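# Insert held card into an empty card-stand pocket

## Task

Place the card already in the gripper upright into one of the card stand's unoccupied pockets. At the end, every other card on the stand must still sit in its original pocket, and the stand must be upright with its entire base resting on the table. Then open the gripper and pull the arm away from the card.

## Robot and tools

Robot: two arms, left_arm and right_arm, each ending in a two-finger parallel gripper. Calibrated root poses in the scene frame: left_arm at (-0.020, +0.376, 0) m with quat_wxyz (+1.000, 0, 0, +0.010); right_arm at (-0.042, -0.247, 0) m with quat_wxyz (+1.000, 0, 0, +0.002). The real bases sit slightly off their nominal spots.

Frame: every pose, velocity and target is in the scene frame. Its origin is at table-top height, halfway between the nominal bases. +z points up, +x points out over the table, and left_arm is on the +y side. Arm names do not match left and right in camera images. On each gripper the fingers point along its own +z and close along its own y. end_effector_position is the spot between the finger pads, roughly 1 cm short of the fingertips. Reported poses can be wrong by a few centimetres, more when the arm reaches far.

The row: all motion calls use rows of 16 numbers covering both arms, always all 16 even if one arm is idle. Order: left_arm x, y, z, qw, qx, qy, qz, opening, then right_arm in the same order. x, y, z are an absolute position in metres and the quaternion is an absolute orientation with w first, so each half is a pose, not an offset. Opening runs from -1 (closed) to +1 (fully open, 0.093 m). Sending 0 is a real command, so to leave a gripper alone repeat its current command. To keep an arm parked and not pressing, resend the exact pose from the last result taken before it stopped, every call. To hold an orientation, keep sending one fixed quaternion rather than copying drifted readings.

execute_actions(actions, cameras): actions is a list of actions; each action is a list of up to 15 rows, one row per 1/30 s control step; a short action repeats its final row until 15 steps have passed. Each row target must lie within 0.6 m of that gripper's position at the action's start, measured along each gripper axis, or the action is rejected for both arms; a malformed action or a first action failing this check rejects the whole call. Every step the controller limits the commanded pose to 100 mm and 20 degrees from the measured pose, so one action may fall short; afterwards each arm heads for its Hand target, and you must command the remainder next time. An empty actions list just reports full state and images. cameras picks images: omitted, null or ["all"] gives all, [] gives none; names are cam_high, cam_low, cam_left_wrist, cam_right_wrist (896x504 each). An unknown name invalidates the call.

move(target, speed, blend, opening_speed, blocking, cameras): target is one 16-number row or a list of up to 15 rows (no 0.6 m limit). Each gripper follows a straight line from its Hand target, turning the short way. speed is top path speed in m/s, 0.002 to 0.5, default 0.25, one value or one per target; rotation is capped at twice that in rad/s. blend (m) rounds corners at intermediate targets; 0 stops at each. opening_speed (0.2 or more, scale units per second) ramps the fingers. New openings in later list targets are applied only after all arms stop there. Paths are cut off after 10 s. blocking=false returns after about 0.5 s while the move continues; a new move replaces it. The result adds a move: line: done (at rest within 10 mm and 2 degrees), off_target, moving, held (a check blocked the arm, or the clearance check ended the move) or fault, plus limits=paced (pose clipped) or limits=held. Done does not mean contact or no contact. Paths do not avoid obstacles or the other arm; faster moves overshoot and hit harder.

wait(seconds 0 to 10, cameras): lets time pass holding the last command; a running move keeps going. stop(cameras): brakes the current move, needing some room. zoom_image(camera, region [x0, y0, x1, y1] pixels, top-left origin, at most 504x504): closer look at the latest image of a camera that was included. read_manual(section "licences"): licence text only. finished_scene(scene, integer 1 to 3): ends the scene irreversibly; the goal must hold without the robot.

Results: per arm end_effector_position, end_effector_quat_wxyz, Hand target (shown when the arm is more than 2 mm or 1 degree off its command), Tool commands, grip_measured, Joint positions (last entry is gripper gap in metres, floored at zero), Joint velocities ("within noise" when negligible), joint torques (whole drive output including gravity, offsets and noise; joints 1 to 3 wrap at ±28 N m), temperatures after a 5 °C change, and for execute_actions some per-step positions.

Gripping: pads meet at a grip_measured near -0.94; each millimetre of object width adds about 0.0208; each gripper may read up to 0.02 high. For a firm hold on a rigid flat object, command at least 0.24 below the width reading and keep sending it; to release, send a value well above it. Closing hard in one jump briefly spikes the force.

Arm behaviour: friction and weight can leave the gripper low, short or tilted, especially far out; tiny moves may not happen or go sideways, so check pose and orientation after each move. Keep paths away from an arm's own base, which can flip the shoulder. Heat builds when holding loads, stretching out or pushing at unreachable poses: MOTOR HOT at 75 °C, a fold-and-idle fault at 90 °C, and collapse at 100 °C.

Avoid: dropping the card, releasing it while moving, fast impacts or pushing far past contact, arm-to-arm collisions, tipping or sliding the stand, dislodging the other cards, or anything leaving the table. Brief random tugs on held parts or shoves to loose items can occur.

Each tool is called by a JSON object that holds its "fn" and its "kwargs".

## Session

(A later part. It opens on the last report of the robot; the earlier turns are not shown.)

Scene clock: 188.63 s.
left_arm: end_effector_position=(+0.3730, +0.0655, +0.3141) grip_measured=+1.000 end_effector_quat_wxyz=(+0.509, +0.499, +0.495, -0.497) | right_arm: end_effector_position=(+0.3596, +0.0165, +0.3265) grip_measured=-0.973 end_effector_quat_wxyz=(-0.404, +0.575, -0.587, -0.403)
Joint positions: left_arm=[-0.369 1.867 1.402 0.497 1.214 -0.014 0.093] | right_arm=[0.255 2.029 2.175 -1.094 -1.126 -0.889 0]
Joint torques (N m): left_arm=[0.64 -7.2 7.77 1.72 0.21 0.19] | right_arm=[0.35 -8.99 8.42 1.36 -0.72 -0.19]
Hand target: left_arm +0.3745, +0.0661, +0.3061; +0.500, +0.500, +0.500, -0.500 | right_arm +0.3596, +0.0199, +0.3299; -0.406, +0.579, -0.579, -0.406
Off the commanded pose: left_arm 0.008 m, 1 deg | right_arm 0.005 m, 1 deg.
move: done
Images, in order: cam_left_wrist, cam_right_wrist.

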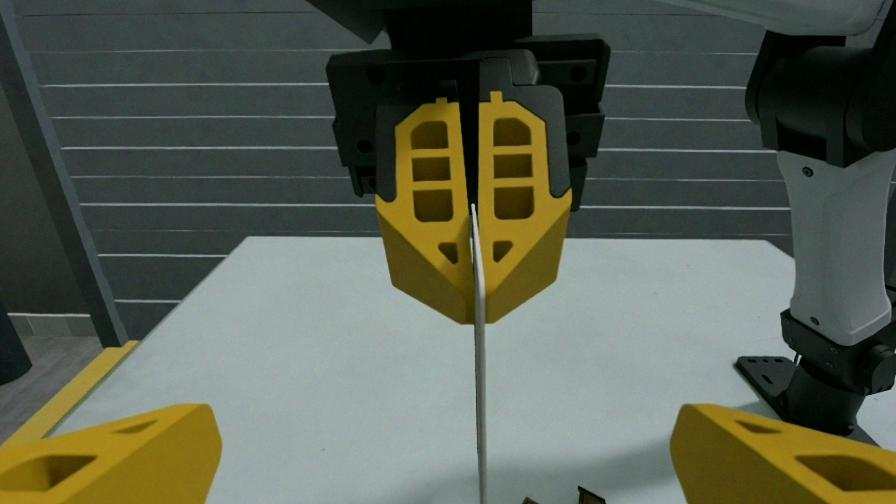

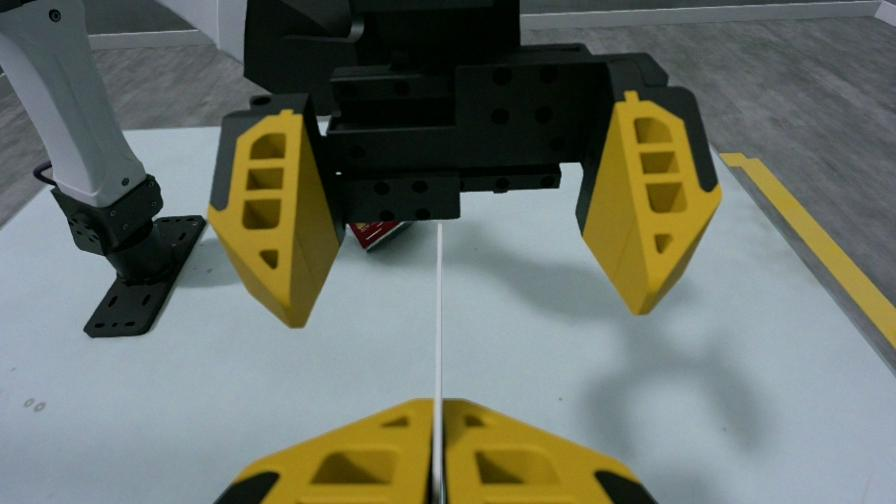

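{"fn": "move", "kwargs": {"target": [0.3675, 0.066, 0.305, 0.5, 0.5, 0.5, -0.5, 1, 0.3598, 0.0199, 0.3299, 0.4056, -0.579, 0.579, 0.4056, -1], "speed": 0.06, "cameras": ["cam_left_wrist", "cam_right_wrist"]}}

Scene clock: 193.83 s.
left_arm: end_effector_position=(+0.3717, +0.0660, +0.3054) grip_measured=+1.000 end_effector_quat_wxyz=(+0.501, +0.496, +0.502, -0.500) | right_arm: end_effector_position=(+0.3596, +0.0165, +0.3265) grip_measured=-0.973 end_effector_quat_wxyz=(-0.404, +0.575, -0.587, -0.403)
Joint positions: left_arm=[-0.369 1.867 1.379 0.497 1.215 -0.014 0.093] | right_arm=[0.255 2.029 2.175 -1.094 -1.126 -0.889 0]
Joint torques (N m): left_arm=[0.12 -8.96 6.75 1.82 0.17 0.2] | right_arm=[0.35 -8.98 8.43 1.37 -0.72 -0.18]
Hand target: left_arm +0.3676, +0.0660, +0.3050; +0.500, +0.500, +0.500, -0.500 | right_arm +0.3596, +0.0199, +0.3299; -0.406, +0.579, -0.579, -0.406
Off the commanded pose: left_arm 0.004 m, 1 deg | right_arm 0.005 m, 1 deg.
move: done
Images, in order: cam_left_wrist, cam_right_wrist.

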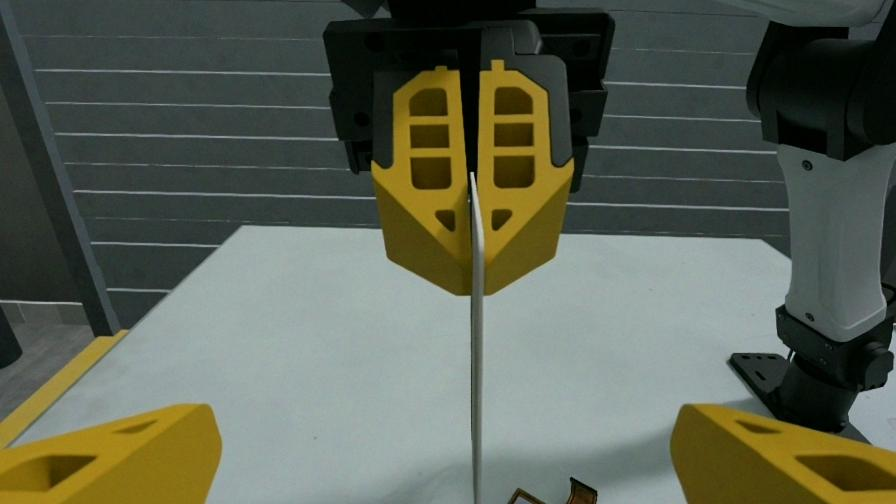

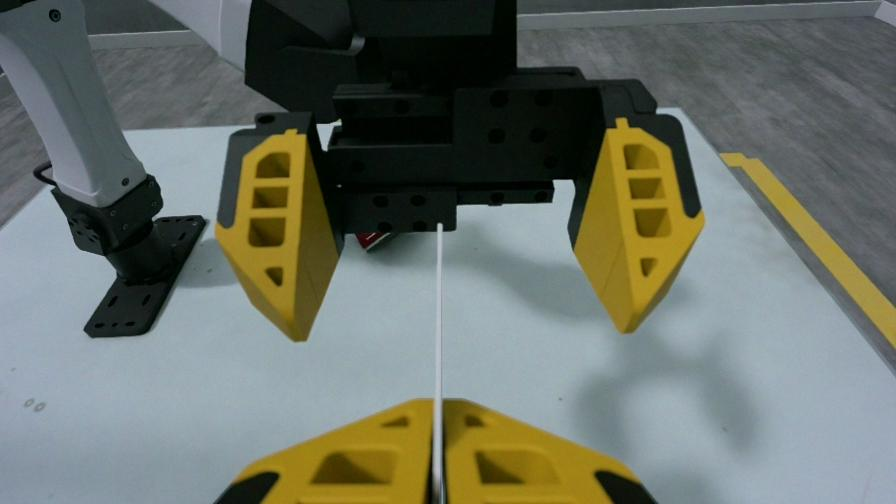

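{"fn": "move", "kwargs": {"target": [0.3615, 0.066, 0.311, 0.5, 0.5, 0.5, -0.5, 1, 0.3598, 0.0199, 0.3299, 0.4056, -0.579, 0.579, 0.4056, -1], "speed": 0.06, "cameras": ["cam_left_wrist", "cam_right_wrist"]}}

Scene clock: 200.20 s.
left_arm: end_effector_position=(+0.3704, +0.0651, +0.3020) grip_measured=+1.000 end_effector_quat_wxyz=(+0.497, +0.495, +0.505, -0.503) | right_arm: end_effector_position=(+0.3596, +0.0165, +0.3265) grip_measured=-0.973 end_effector_quat_wxyz=(-0.404, +0.575, -0.587, -0.403)
Joint positions: left_arm=[-0.372 1.867 1.37 0.497 1.215 -0.014 0.093] | right_arm=[0.255 2.029 2.175 -1.094 -1.126 -0.889 0]
Joint torques (N m): left_arm=[-0.08 -10.91 6.67 1.69 0.11 0.18] | right_arm=[0.35 -8.98 8.44 1.37 -0.72 -0.19]
Hand target: left_arm +0.3616, +0.0658, +0.3108; +0.500, +0.500, +0.500, -0.500 | right_arm +0.3596, +0.0199, +0.3299; -0.406, +0.579, -0.579, -0.406
Off the commanded pose: left_arm 0.013 m, 1 deg | right_arm 0.005 m, 1 deg.
move: off_target (left_arm)
Images, in order: cam_left_wrist, cam_right_wrist.

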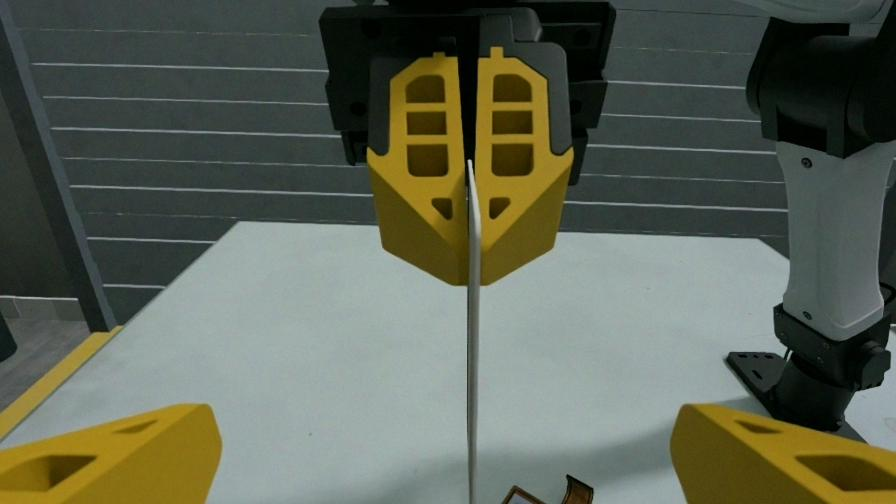

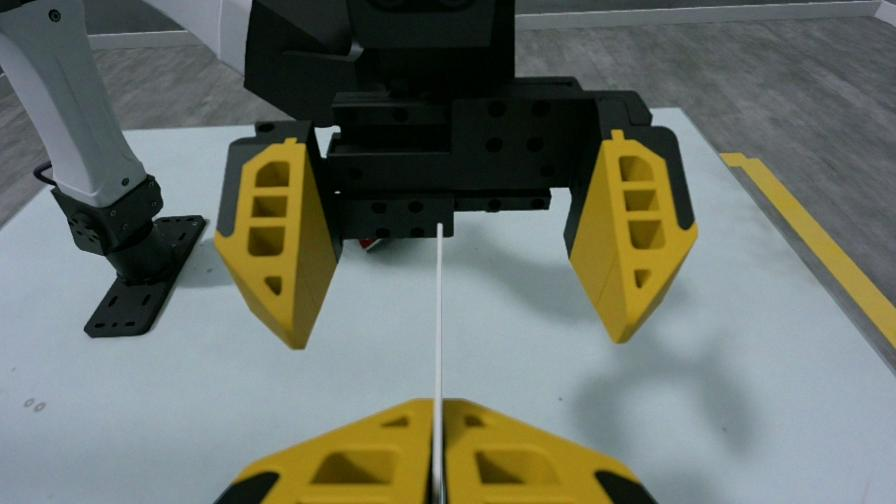

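{"fn": "move", "kwargs": {"target": [0.355, 0.066, 0.318, 0.5, 0.5, 0.5, -0.5, 1, 0.3598, 0.0199, 0.3299, 0.4056, -0.579, 0.579, 0.4056, -1], "speed": 0.06, "cameras": ["cam_left_wrist", "cam_right_wrist"]}}

Scene clock: 207.23 s.
left_arm: end_effector_position=(+0.3619, +0.0656, +0.3129) grip_measured=+1.000 end_effector_quat_wxyz=(+0.500, +0.498, +0.500, -0.502) | right_arm: end_effector_position=(+0.3595, +0.0165, +0.3264) grip_measured=-0.973 end_effector_quat_wxyz=(-0.404, +0.575, -0.587, -0.403)
Joint positions: left_arm=[-0.377 1.832 1.363 0.48 1.215 -0.014 0.093] | right_arm=[0.255 2.029 2.175 -1.094 -1.126 -0.889 0]
Joint torques (N m): left_arm=[-0.12 -10.17 6.64 1.61 0.05 0.17] | right_arm=[0.35 -8.98 8.44 1.37 -0.72 -0.18]
Hand target: left_arm +0.3551, +0.0660, +0.3180; +0.500, +0.500, +0.499, -0.500 | right_arm +0.3596, +0.0198, +0.3299; -0.406, +0.579, -0.579, -0.406
Off the commanded pose: left_arm 0.009 m, 0 deg | right_arm 0.005 m, 1 deg.
move: done
Images, in order: cam_left_wrist, cam_right_wrist.

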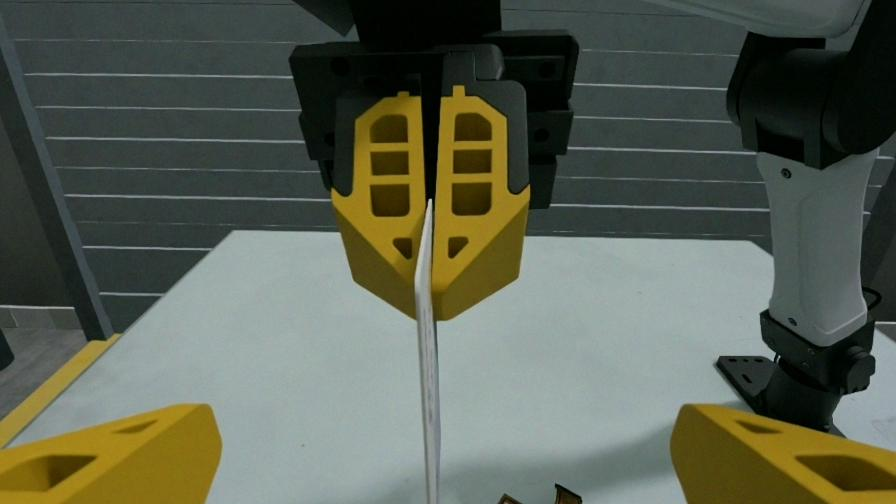

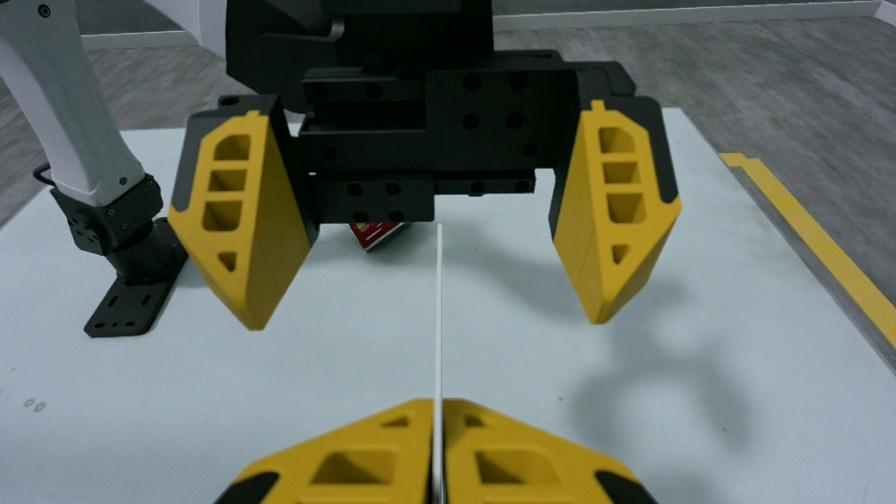

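{"fn": "move", "kwargs": {"target": [0.3605, 0.066, 0.318, 0.5, 0.5, 0.5, -0.5, 1, 0.3598, 0.0199, 0.3299, 0.4056, -0.579, 0.579, 0.4056, -1], "speed": 0.06, "cameras": ["cam_left_wrist", "cam_right_wrist"]}}

Scene clock: 213.70 s.
left_arm: end_effector_position=(+0.3620, +0.0656, +0.3119) grip_measured=+1.000 end_effector_quat_wxyz=(+0.497, +0.497, +0.502, -0.503) | right_arm: end_effector_position=(+0.3595, +0.0165, +0.3264) grip_measured=-0.973 end_effector_quat_wxyz=(-0.404, +0.575, -0.587, -0.403)
Joint positions: left_arm=[-0.377 1.832 1.363 0.473 1.215 -0.014 0.093] | right_arm=[0.255 2.029 2.175 -1.094 -1.126 -0.889 0]
Joint torques (N m): left_arm=[0.31 -8.77 8.84 1.63 0.09 0.19] | right_arm=[0.34 -8.99 8.43 1.37 -0.72 -0.19]
Hand target: left_arm +0.3604, +0.0661, +0.3181; +0.500, +0.500, +0.500, -0.500 | right_arm +0.3596, +0.0198, +0.3299; -0.406, +0.579, -0.579, -0.406
Off the commanded pose: left_arm 0.006 m, 1 deg | right_arm 0.005 m, 1 deg.
move: done
Images, in order: cam_left_wrist, cam_right_wrist.

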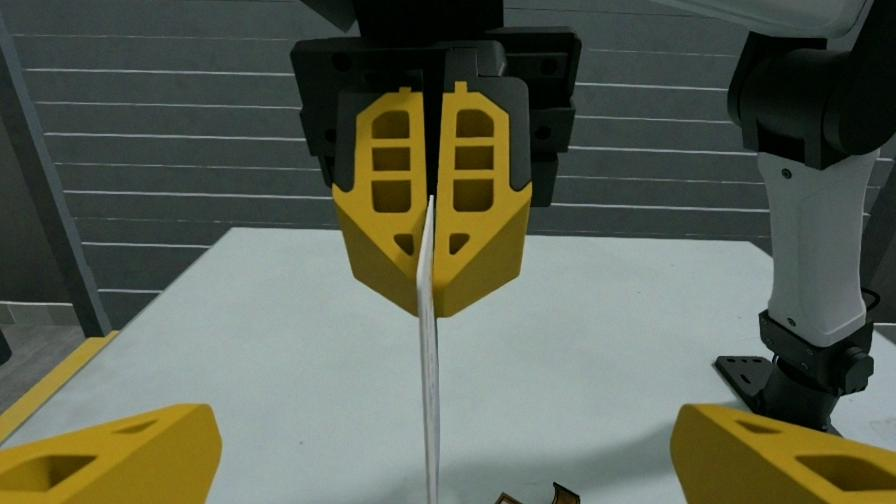

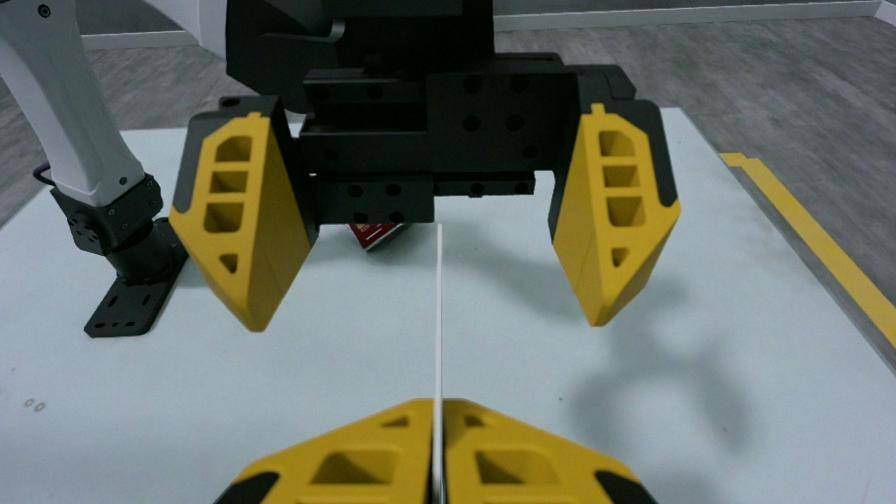

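{"fn": "move", "kwargs": {"target": [0.3665, 0.066, 0.317, 0.5, 0.5, 0.5, -0.5, 1, 0.3598, 0.0199, 0.3299, 0.4056, -0.579, 0.579, 0.4056, -1], "speed": 0.06, "cameras": ["cam_left_wrist", "cam_right_wrist"]}}

Scene clock: 217.40 s.
left_arm: end_effector_position=(+0.3627, +0.0653, +0.3175) grip_measured=+1.000 end_effector_quat_wxyz=(+0.502, +0.499, +0.498, -0.501) | right_arm: end_effector_position=(+0.3595, +0.0165, +0.3264) grip_measured=-0.973 end_effector_quat_wxyz=(-0.404, +0.575, -0.587, -0.403)
Joint positions: left_arm=[-0.377 1.832 1.378 0.47 1.215 -0.014 0.093] | right_arm=[0.255 2.029 2.175 -1.094 -1.126 -0.889 0]
Joint torques (N m): left_arm=[0.76 -7.1 9.54 1.66 0.14 0.18] | right_arm=[0.35 -8.99 8.43 1.37 -0.72 -0.18]
Hand target: left_arm +0.3664, +0.0661, +0.3170; +0.500, +0.500, +0.500, -0.500 | right_arm +0.3596, +0.0198, +0.3299; -0.406, +0.579, -0.579, -0.406
Off the commanded pose: left_arm 0.004 m, 0 deg | right_arm 0.005 m, 1 deg.
move: done
Images, in order: cam_left_wrist, cam_right_wrist.

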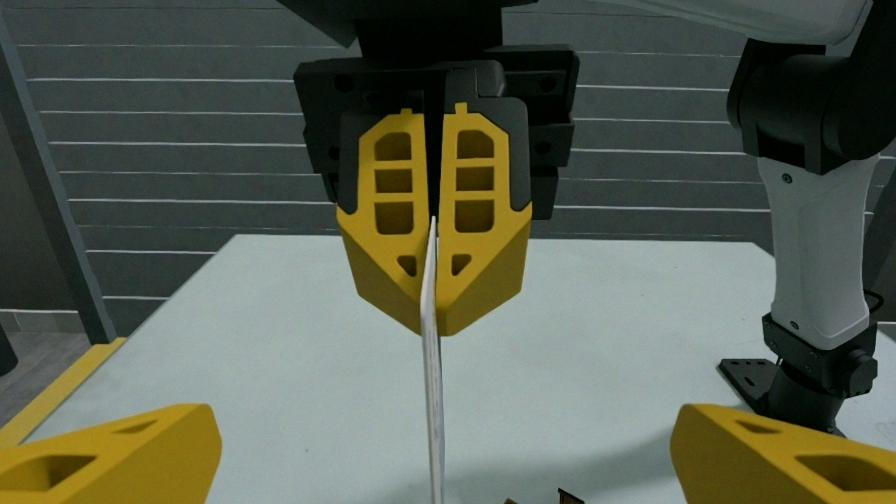

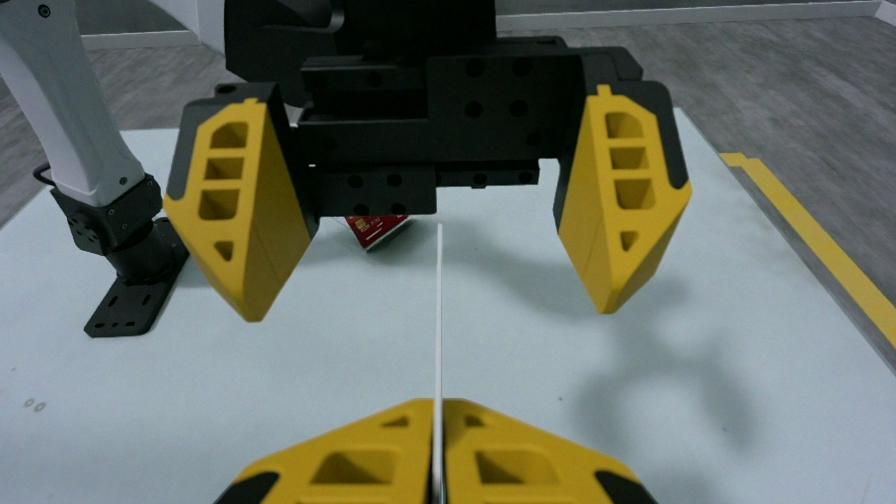

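{"fn": "move", "kwargs": {"target": [0.3715, 0.066, 0.314, 0.5, 0.5, 0.5, -0.5, 1, 0.3598, 0.0199, 0.3299, 0.4056, -0.579, 0.579, 0.4056, -1], "speed": 0.06, "cameras": ["cam_left_wrist", "cam_right_wrist"]}}

Scene clock: 222.17 s.
left_arm: end_effector_position=(+0.3645, +0.0665, +0.3220) grip_measured=+1.000 end_effector_quat_wxyz=(+0.506, +0.500, +0.495, -0.499) | right_arm: end_effector_position=(+0.3595, +0.0165, +0.3264) grip_measured=-0.973 end_effector_quat_wxyz=(-0.404, +0.575, -0.587, -0.403)
Joint positions: left_arm=[-0.373 1.832 1.39 0.47 1.215 -0.014 0.093] | right_arm=[0.255 2.029 2.175 -1.094 -1.126 -0.889 0]
Joint torques (N m): left_arm=[0.76 -5.63 9.58 1.73 0.18 0.18] | right_arm=[0.34 -8.98 8.43 1.37 -0.72 -0.19]
Hand target: left_arm +0.3712, +0.0661, +0.3140; +0.500, +0.500, +0.500, -0.500 | right_arm +0.3596, +0.0198, +0.3299; -0.406, +0.579, -0.579, -0.406
Off the commanded pose: left_arm 0.011 m, 1 deg | right_arm 0.005 m, 1 deg.
move: off_target (left_arm)
Images, in order: cam_left_wrist, cam_right_wrist.

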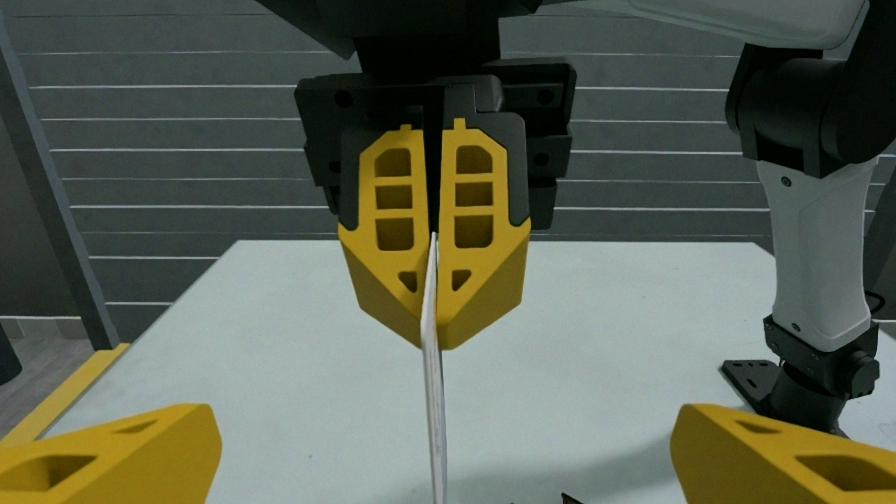

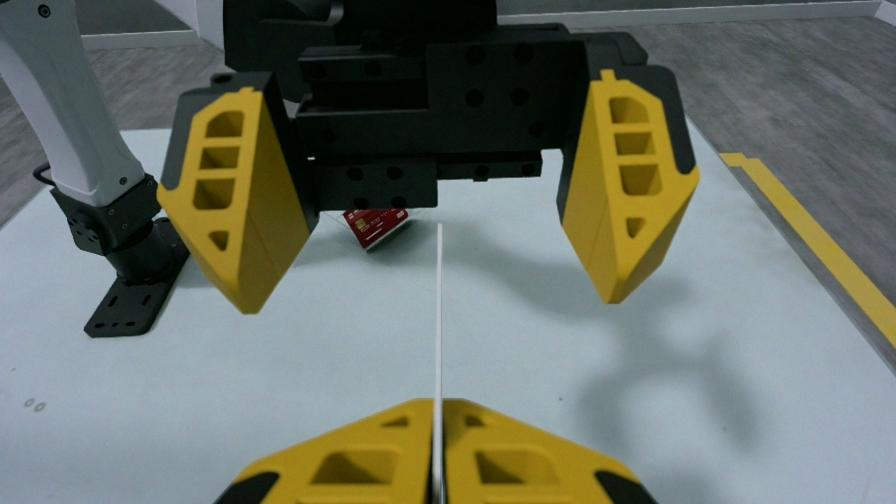

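{"fn": "move", "kwargs": {"target": [0.3715, 0.066, 0.314, 0.5, 0.5, 0.5, -0.5, -1, 0.3598, 0.0199, 0.3299, 0.4056, -0.579, 0.579, 0.4056, -1], "opening_speed": 0.6}}

{"fn": "zoom_image", "kwargs": {"camera": "cam_left_wrist", "region": [350, 180, 550, 504]}}

Scene clock: 234.33 s.
left_arm: end_effector_position=(+0.3645, +0.0665, +0.3219) grip_measured=-0.987 end_effector_quat_wxyz=(+0.506, +0.500, +0.495, -0.499) | right_arm: end_effector_position=(+0.3589, +0.0170, +0.3264) grip_measured=-0.973 end_effector_quat_wxyz=(-0.405, +0.578, -0.583, -0.402)
Joint positions: left_arm=[-0.373 1.832 1.39 0.47 1.215 -0.014 0] | right_arm=[0.257 2.029 2.175 -1.096 -1.127 -0.902 0]
Joint torques (N m): left_arm=[0.77 -5.64 9.58 1.74 0.18 0.18] | right_arm=[0.23 -9.01 8.42 1.39 -0.7 -0.04]
Hand target: left_arm +0.3712, +0.0661, +0.3140; +0.500, +0.500, +0.500, -0.500 | right_arm +0.3597, +0.0198, +0.3299; -0.406, +0.579, -0.579, -0.405
Off the commanded pose: left_arm 0.011 m, 1 deg | right_arm 0.005 m, 1 deg.
move: off_target (left_arm)

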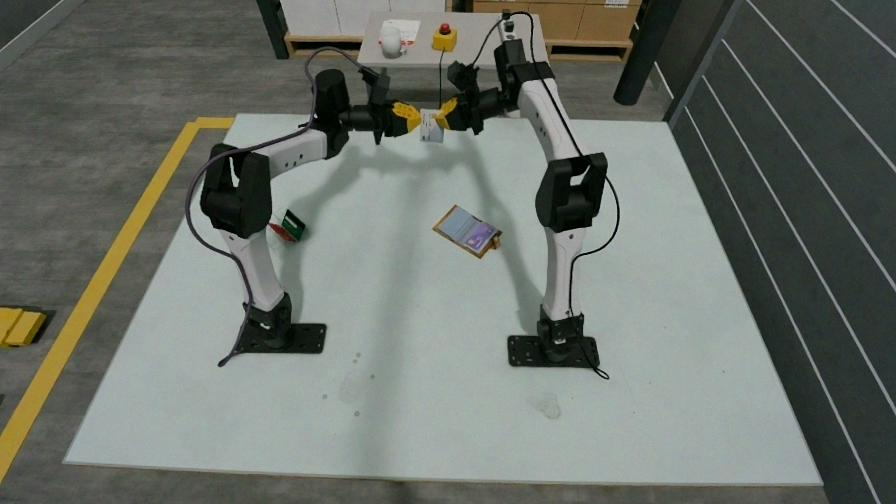

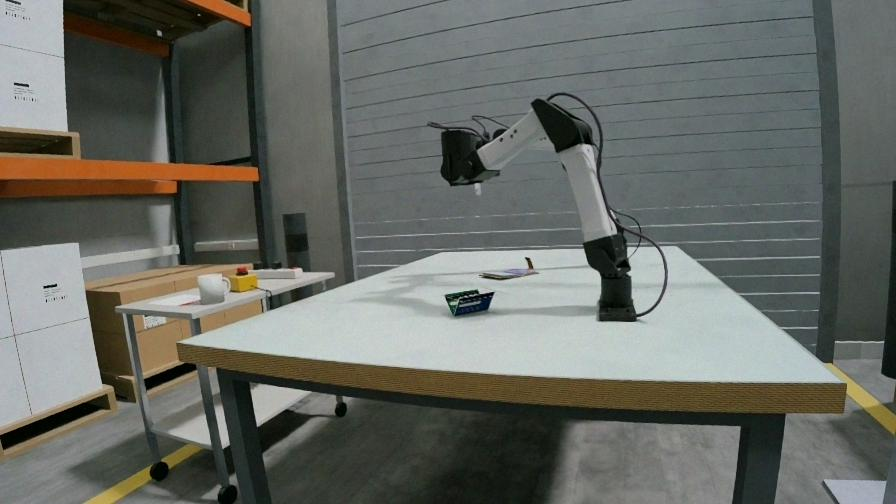

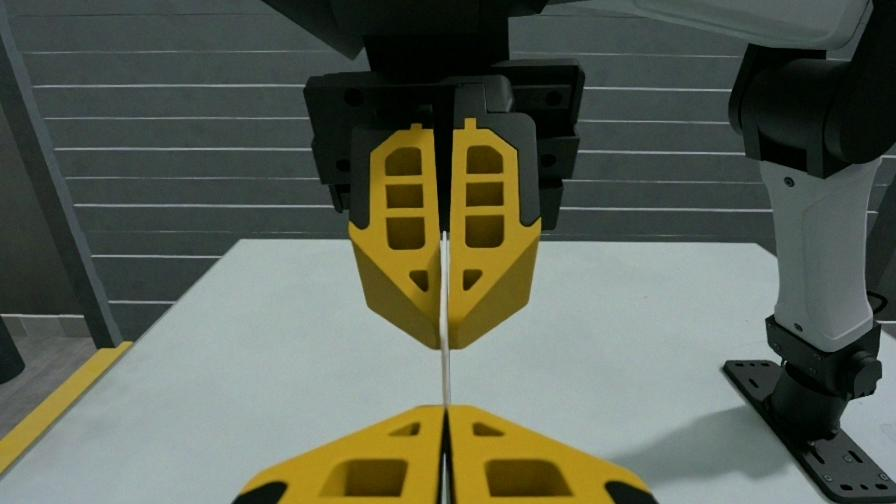

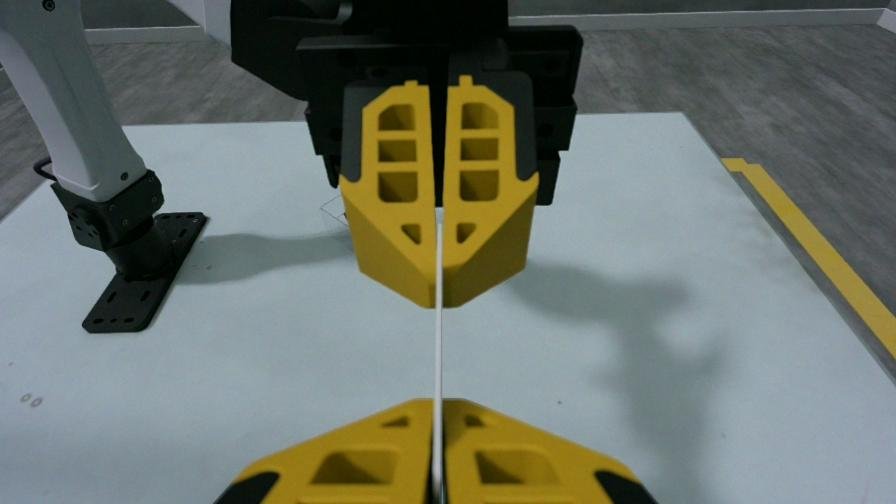

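Scaled by 1.556 from the camera's 896x504 image, which has a finer 1280x720 frame.

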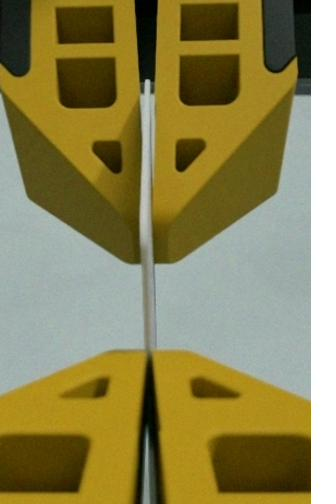

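{"fn": "move", "kwargs": {"target": [[0.3715, 0.066, 0.314, 0.5, 0.5, 0.5, -0.5, -1, 0.3598, 0.0199, 0.3299, 0.4056, -0.579, 0.579, 0.4056, 0.3],[0.3715, 0.066, 0.314, 0.5, 0.5, 0.5, -0.5, -1, 0.3598, -0.11, 0.365, 0.4056, -0.579, 0.579, 0.4056, 0.3]], "opening_speed": 1.0, "speed": 0.12}}

{"fn": "zoom_image", "kwargs": {"camera": "cam_right_wrist", "region": [300, 100, 600, 400]}}

Scene clock: 242.97 s.
left_arm: end_effector_position=(+0.3645, +0.0665, +0.3219) grip_measured=-0.987 end_effector_quat_wxyz=(+0.506, +0.500, +0.495, -0.499) | right_arm: end_effector_position=(+0.3709, -0.1108, +0.3540) grip_measured=+0.298 end_effector_quat_wxyz=(+0.459, -0.532, +0.604, +0.376)
Joint positions: left_arm=[-0.373 1.832 1.39 0.47 1.215 -0.014 0] | right_arm=[-0.061 2.075 2.373 -1.544 -1.253 -1.266 0.06]
Joint torques (N m): left_arm=[0.77 -5.63 9.59 1.74 0.18 0.18] | right_arm=[-0.1 -13.05 4.36 0.8 -0.85 -0.17]
Hand target: left_arm +0.3712, +0.0661, +0.3140; +0.500, +0.500, +0.500, -0.500 | right_arm +0.3603, -0.1094, +0.3647; +0.464, -0.535, +0.597, +0.376
Off the commanded pose: left_arm 0.011 m, 1 deg | right_arm 0.016 m, 9 deg.
joint sent to its limit (right arm) — joint 4 (wrist pitch), lower limit. The joint targets are off in orientation, not in position.
move: off_target (left_arm, right_arm)

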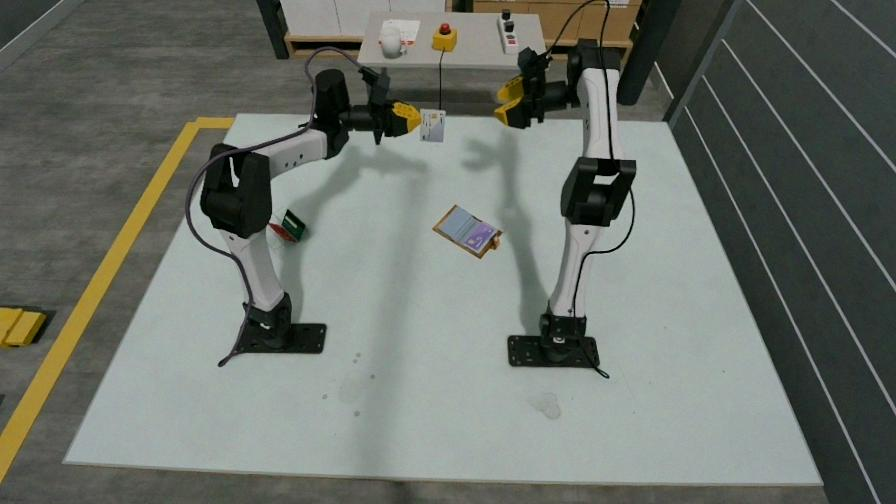

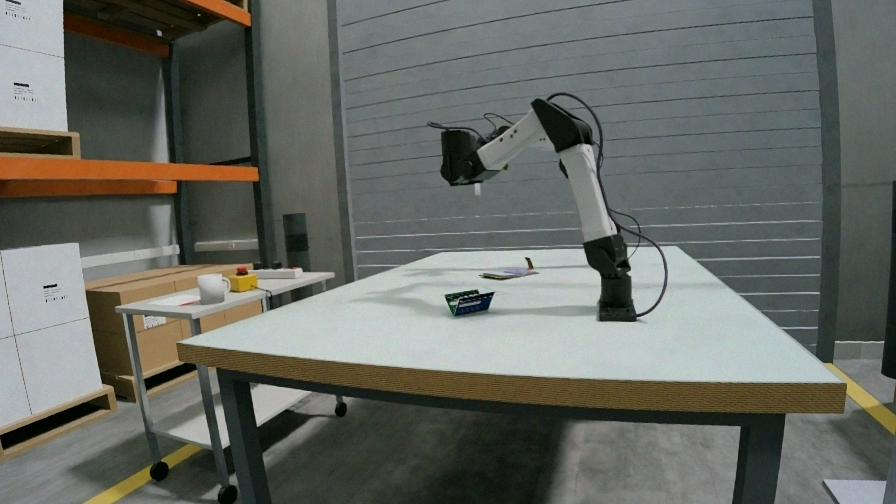

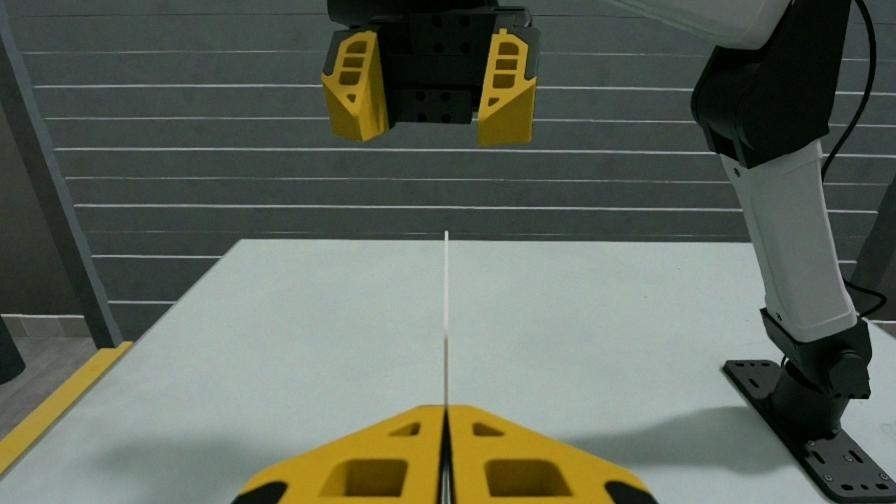

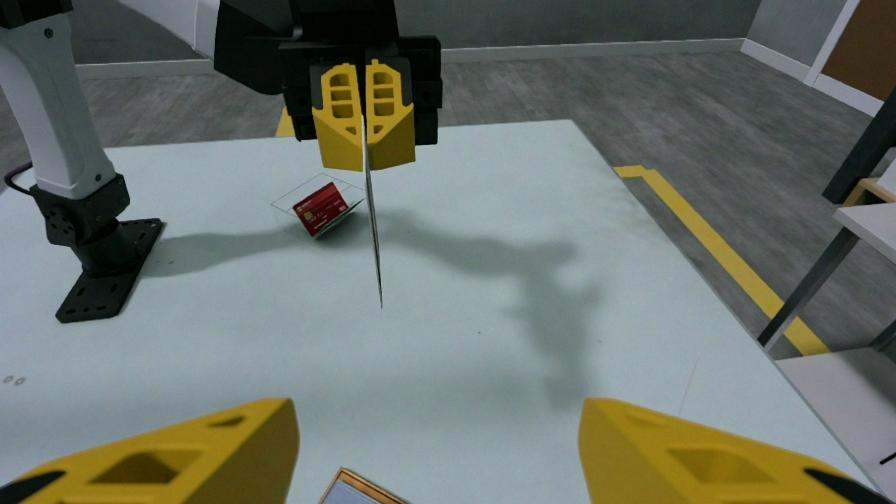

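Scaled by 1.680 from the camera's 896x504 image, which has a finer 1280x720 frame.

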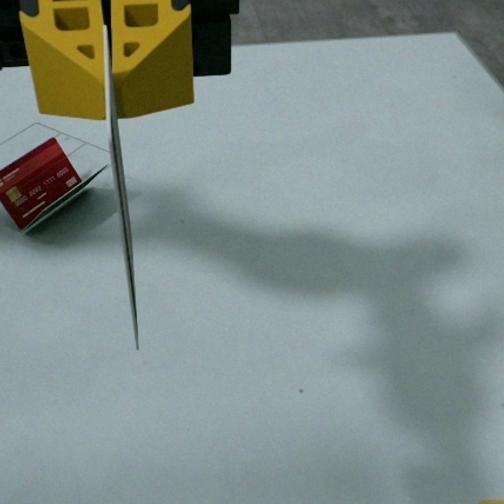

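{"fn": "move", "kwargs": {"target": [[0.32, 0.25, 0.32, 0.35, 0.2, 0.85, -0.3, -1, 0.33, -0.25, 0.33, 0.4056, -0.579, 0.579, 0.4056, 0.3],[0.26, 0.44, 0.25, 0, -0.383, 0.924, 0, -1, 0.33, -0.25, 0.30, 0.4056, -0.579, 0.579, 0.4056, 0.3]], "blend": 0.05, "speed": 0.2}}

Scene clock: 271.80 s.
left_arm: end_effector_position=(+0.2654, +0.4381, +0.2555) grip_measured=-0.988 end_effector_quat_wxyz=(+0.121, -0.371, +0.920, -0.025) | right_arm: end_effector_position=(+0.3346, -0.2512, +0.3005) grip_measured=+0.298 end_effector_quat_wxyz=(+0.514, -0.484, +0.656, +0.266)
Joint positions: left_arm=[0.199 1.522 1.748 -1.549 0.011 -0.548 0] | right_arm=[-0.45 1.85 1.861 -1.548 -1.235 -1.693 0.06]
Joint torques (N m): left_arm=[0.66 -3.74 5.49 0.88 -0.01 -0.07] | right_arm=[-0.14 -9.37 4.59 0.29 -0.66 -0.17]
Heat: left arm: 42 °C; right arm: 57 °C.
Hand target: left_arm +0.2601, +0.4399, +0.2496; +0.104, -0.381, +0.919, -0.018 | right_arm +0.3302, -0.2495, +0.2998; +0.510, -0.486, +0.658, +0.267
Off the commanded pose: left_arm 0.008 m, 14 deg | right_arm 0.005 m, 25 deg; orientation clipped.
joint sent to its limit (left arm) — joint 4 (wrist pitch), lower limit. The joint targets are off in orientation, not in position.
joint sent to its limit (right arm) — joint 4 (wrist pitch), lower limit. The joint targets are off in orientation, not in position.
move: off_target (left_arm, right_arm); limits=paced

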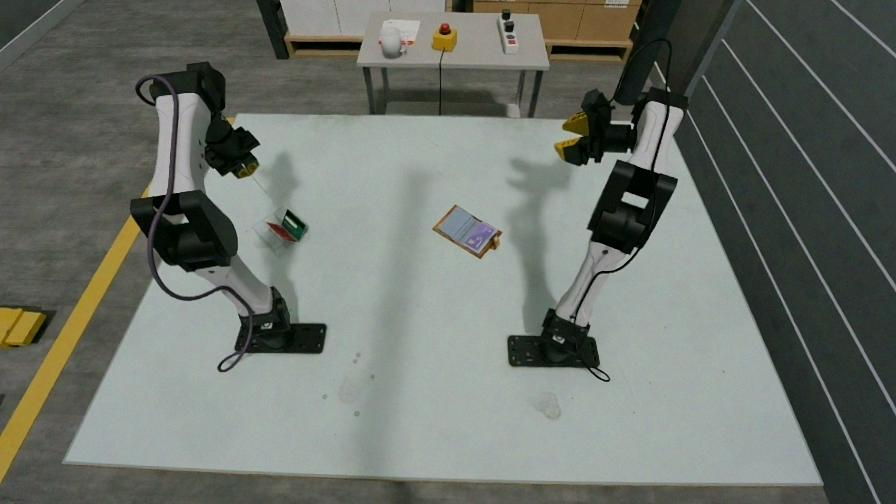

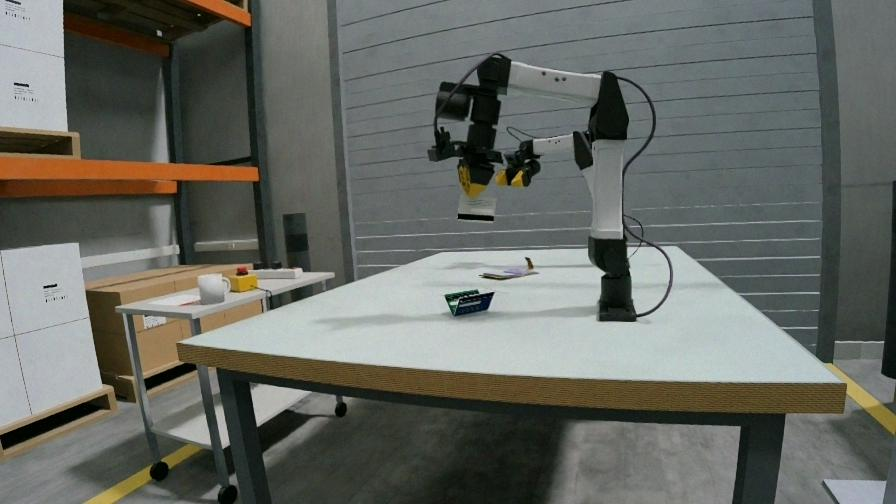

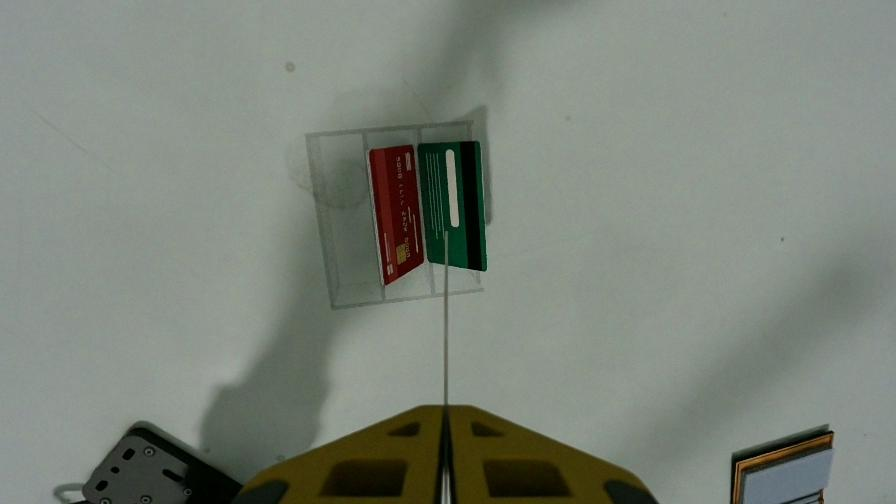

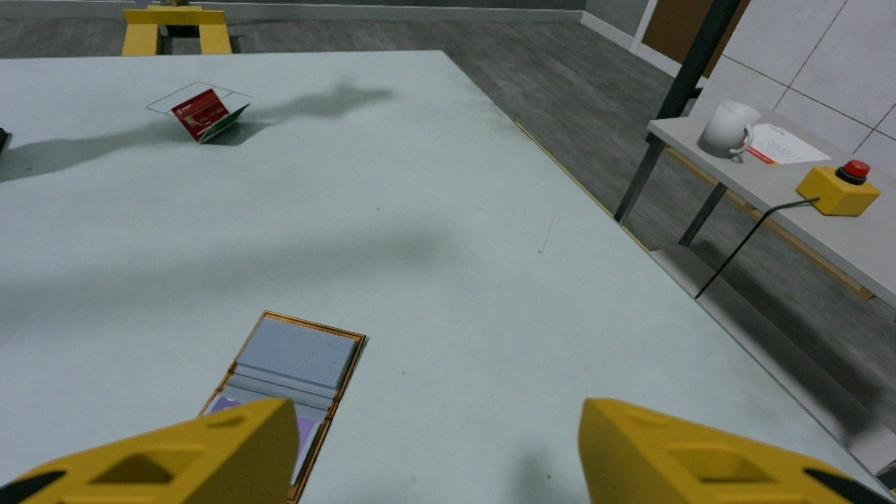

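{"fn": "zoom_image", "kwargs": {"camera": "cam_left_wrist", "region": [280, 100, 520, 330]}}

{"fn": "zoom_image", "kwargs": {"camera": "cam_right_wrist", "region": [130, 70, 280, 160]}}

{"fn": "zoom_image", "kwargs": {"camera": "cam_low", "region": [420, 150, 540, 340]}}

Scaled by 2.100 from the camera's 896x504 image, which has a finer 1280x720 frame.

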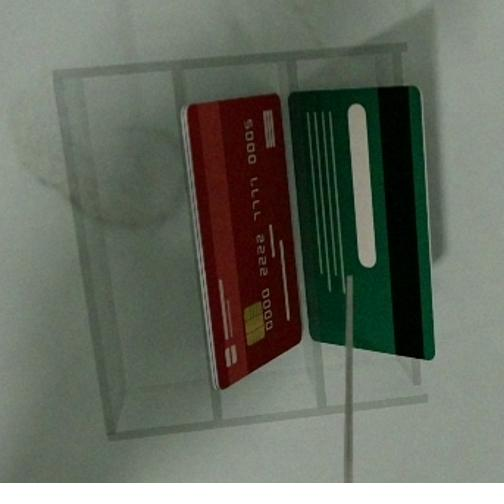

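Scaled by 3.360 from the camera's 896x504 image, which has a finer 1280x720 frame.

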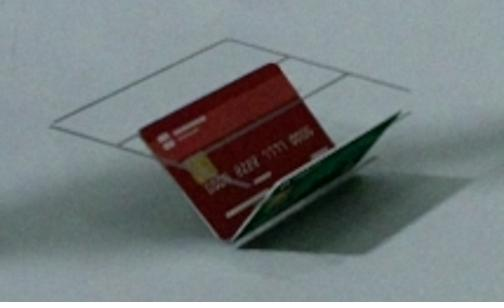

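Scaled by 2.653 from the camera's 896x504 image, which has a finer 1280x720 frame.

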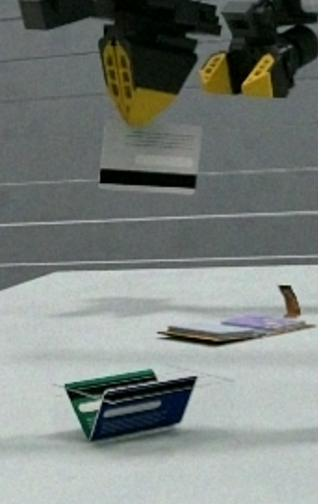

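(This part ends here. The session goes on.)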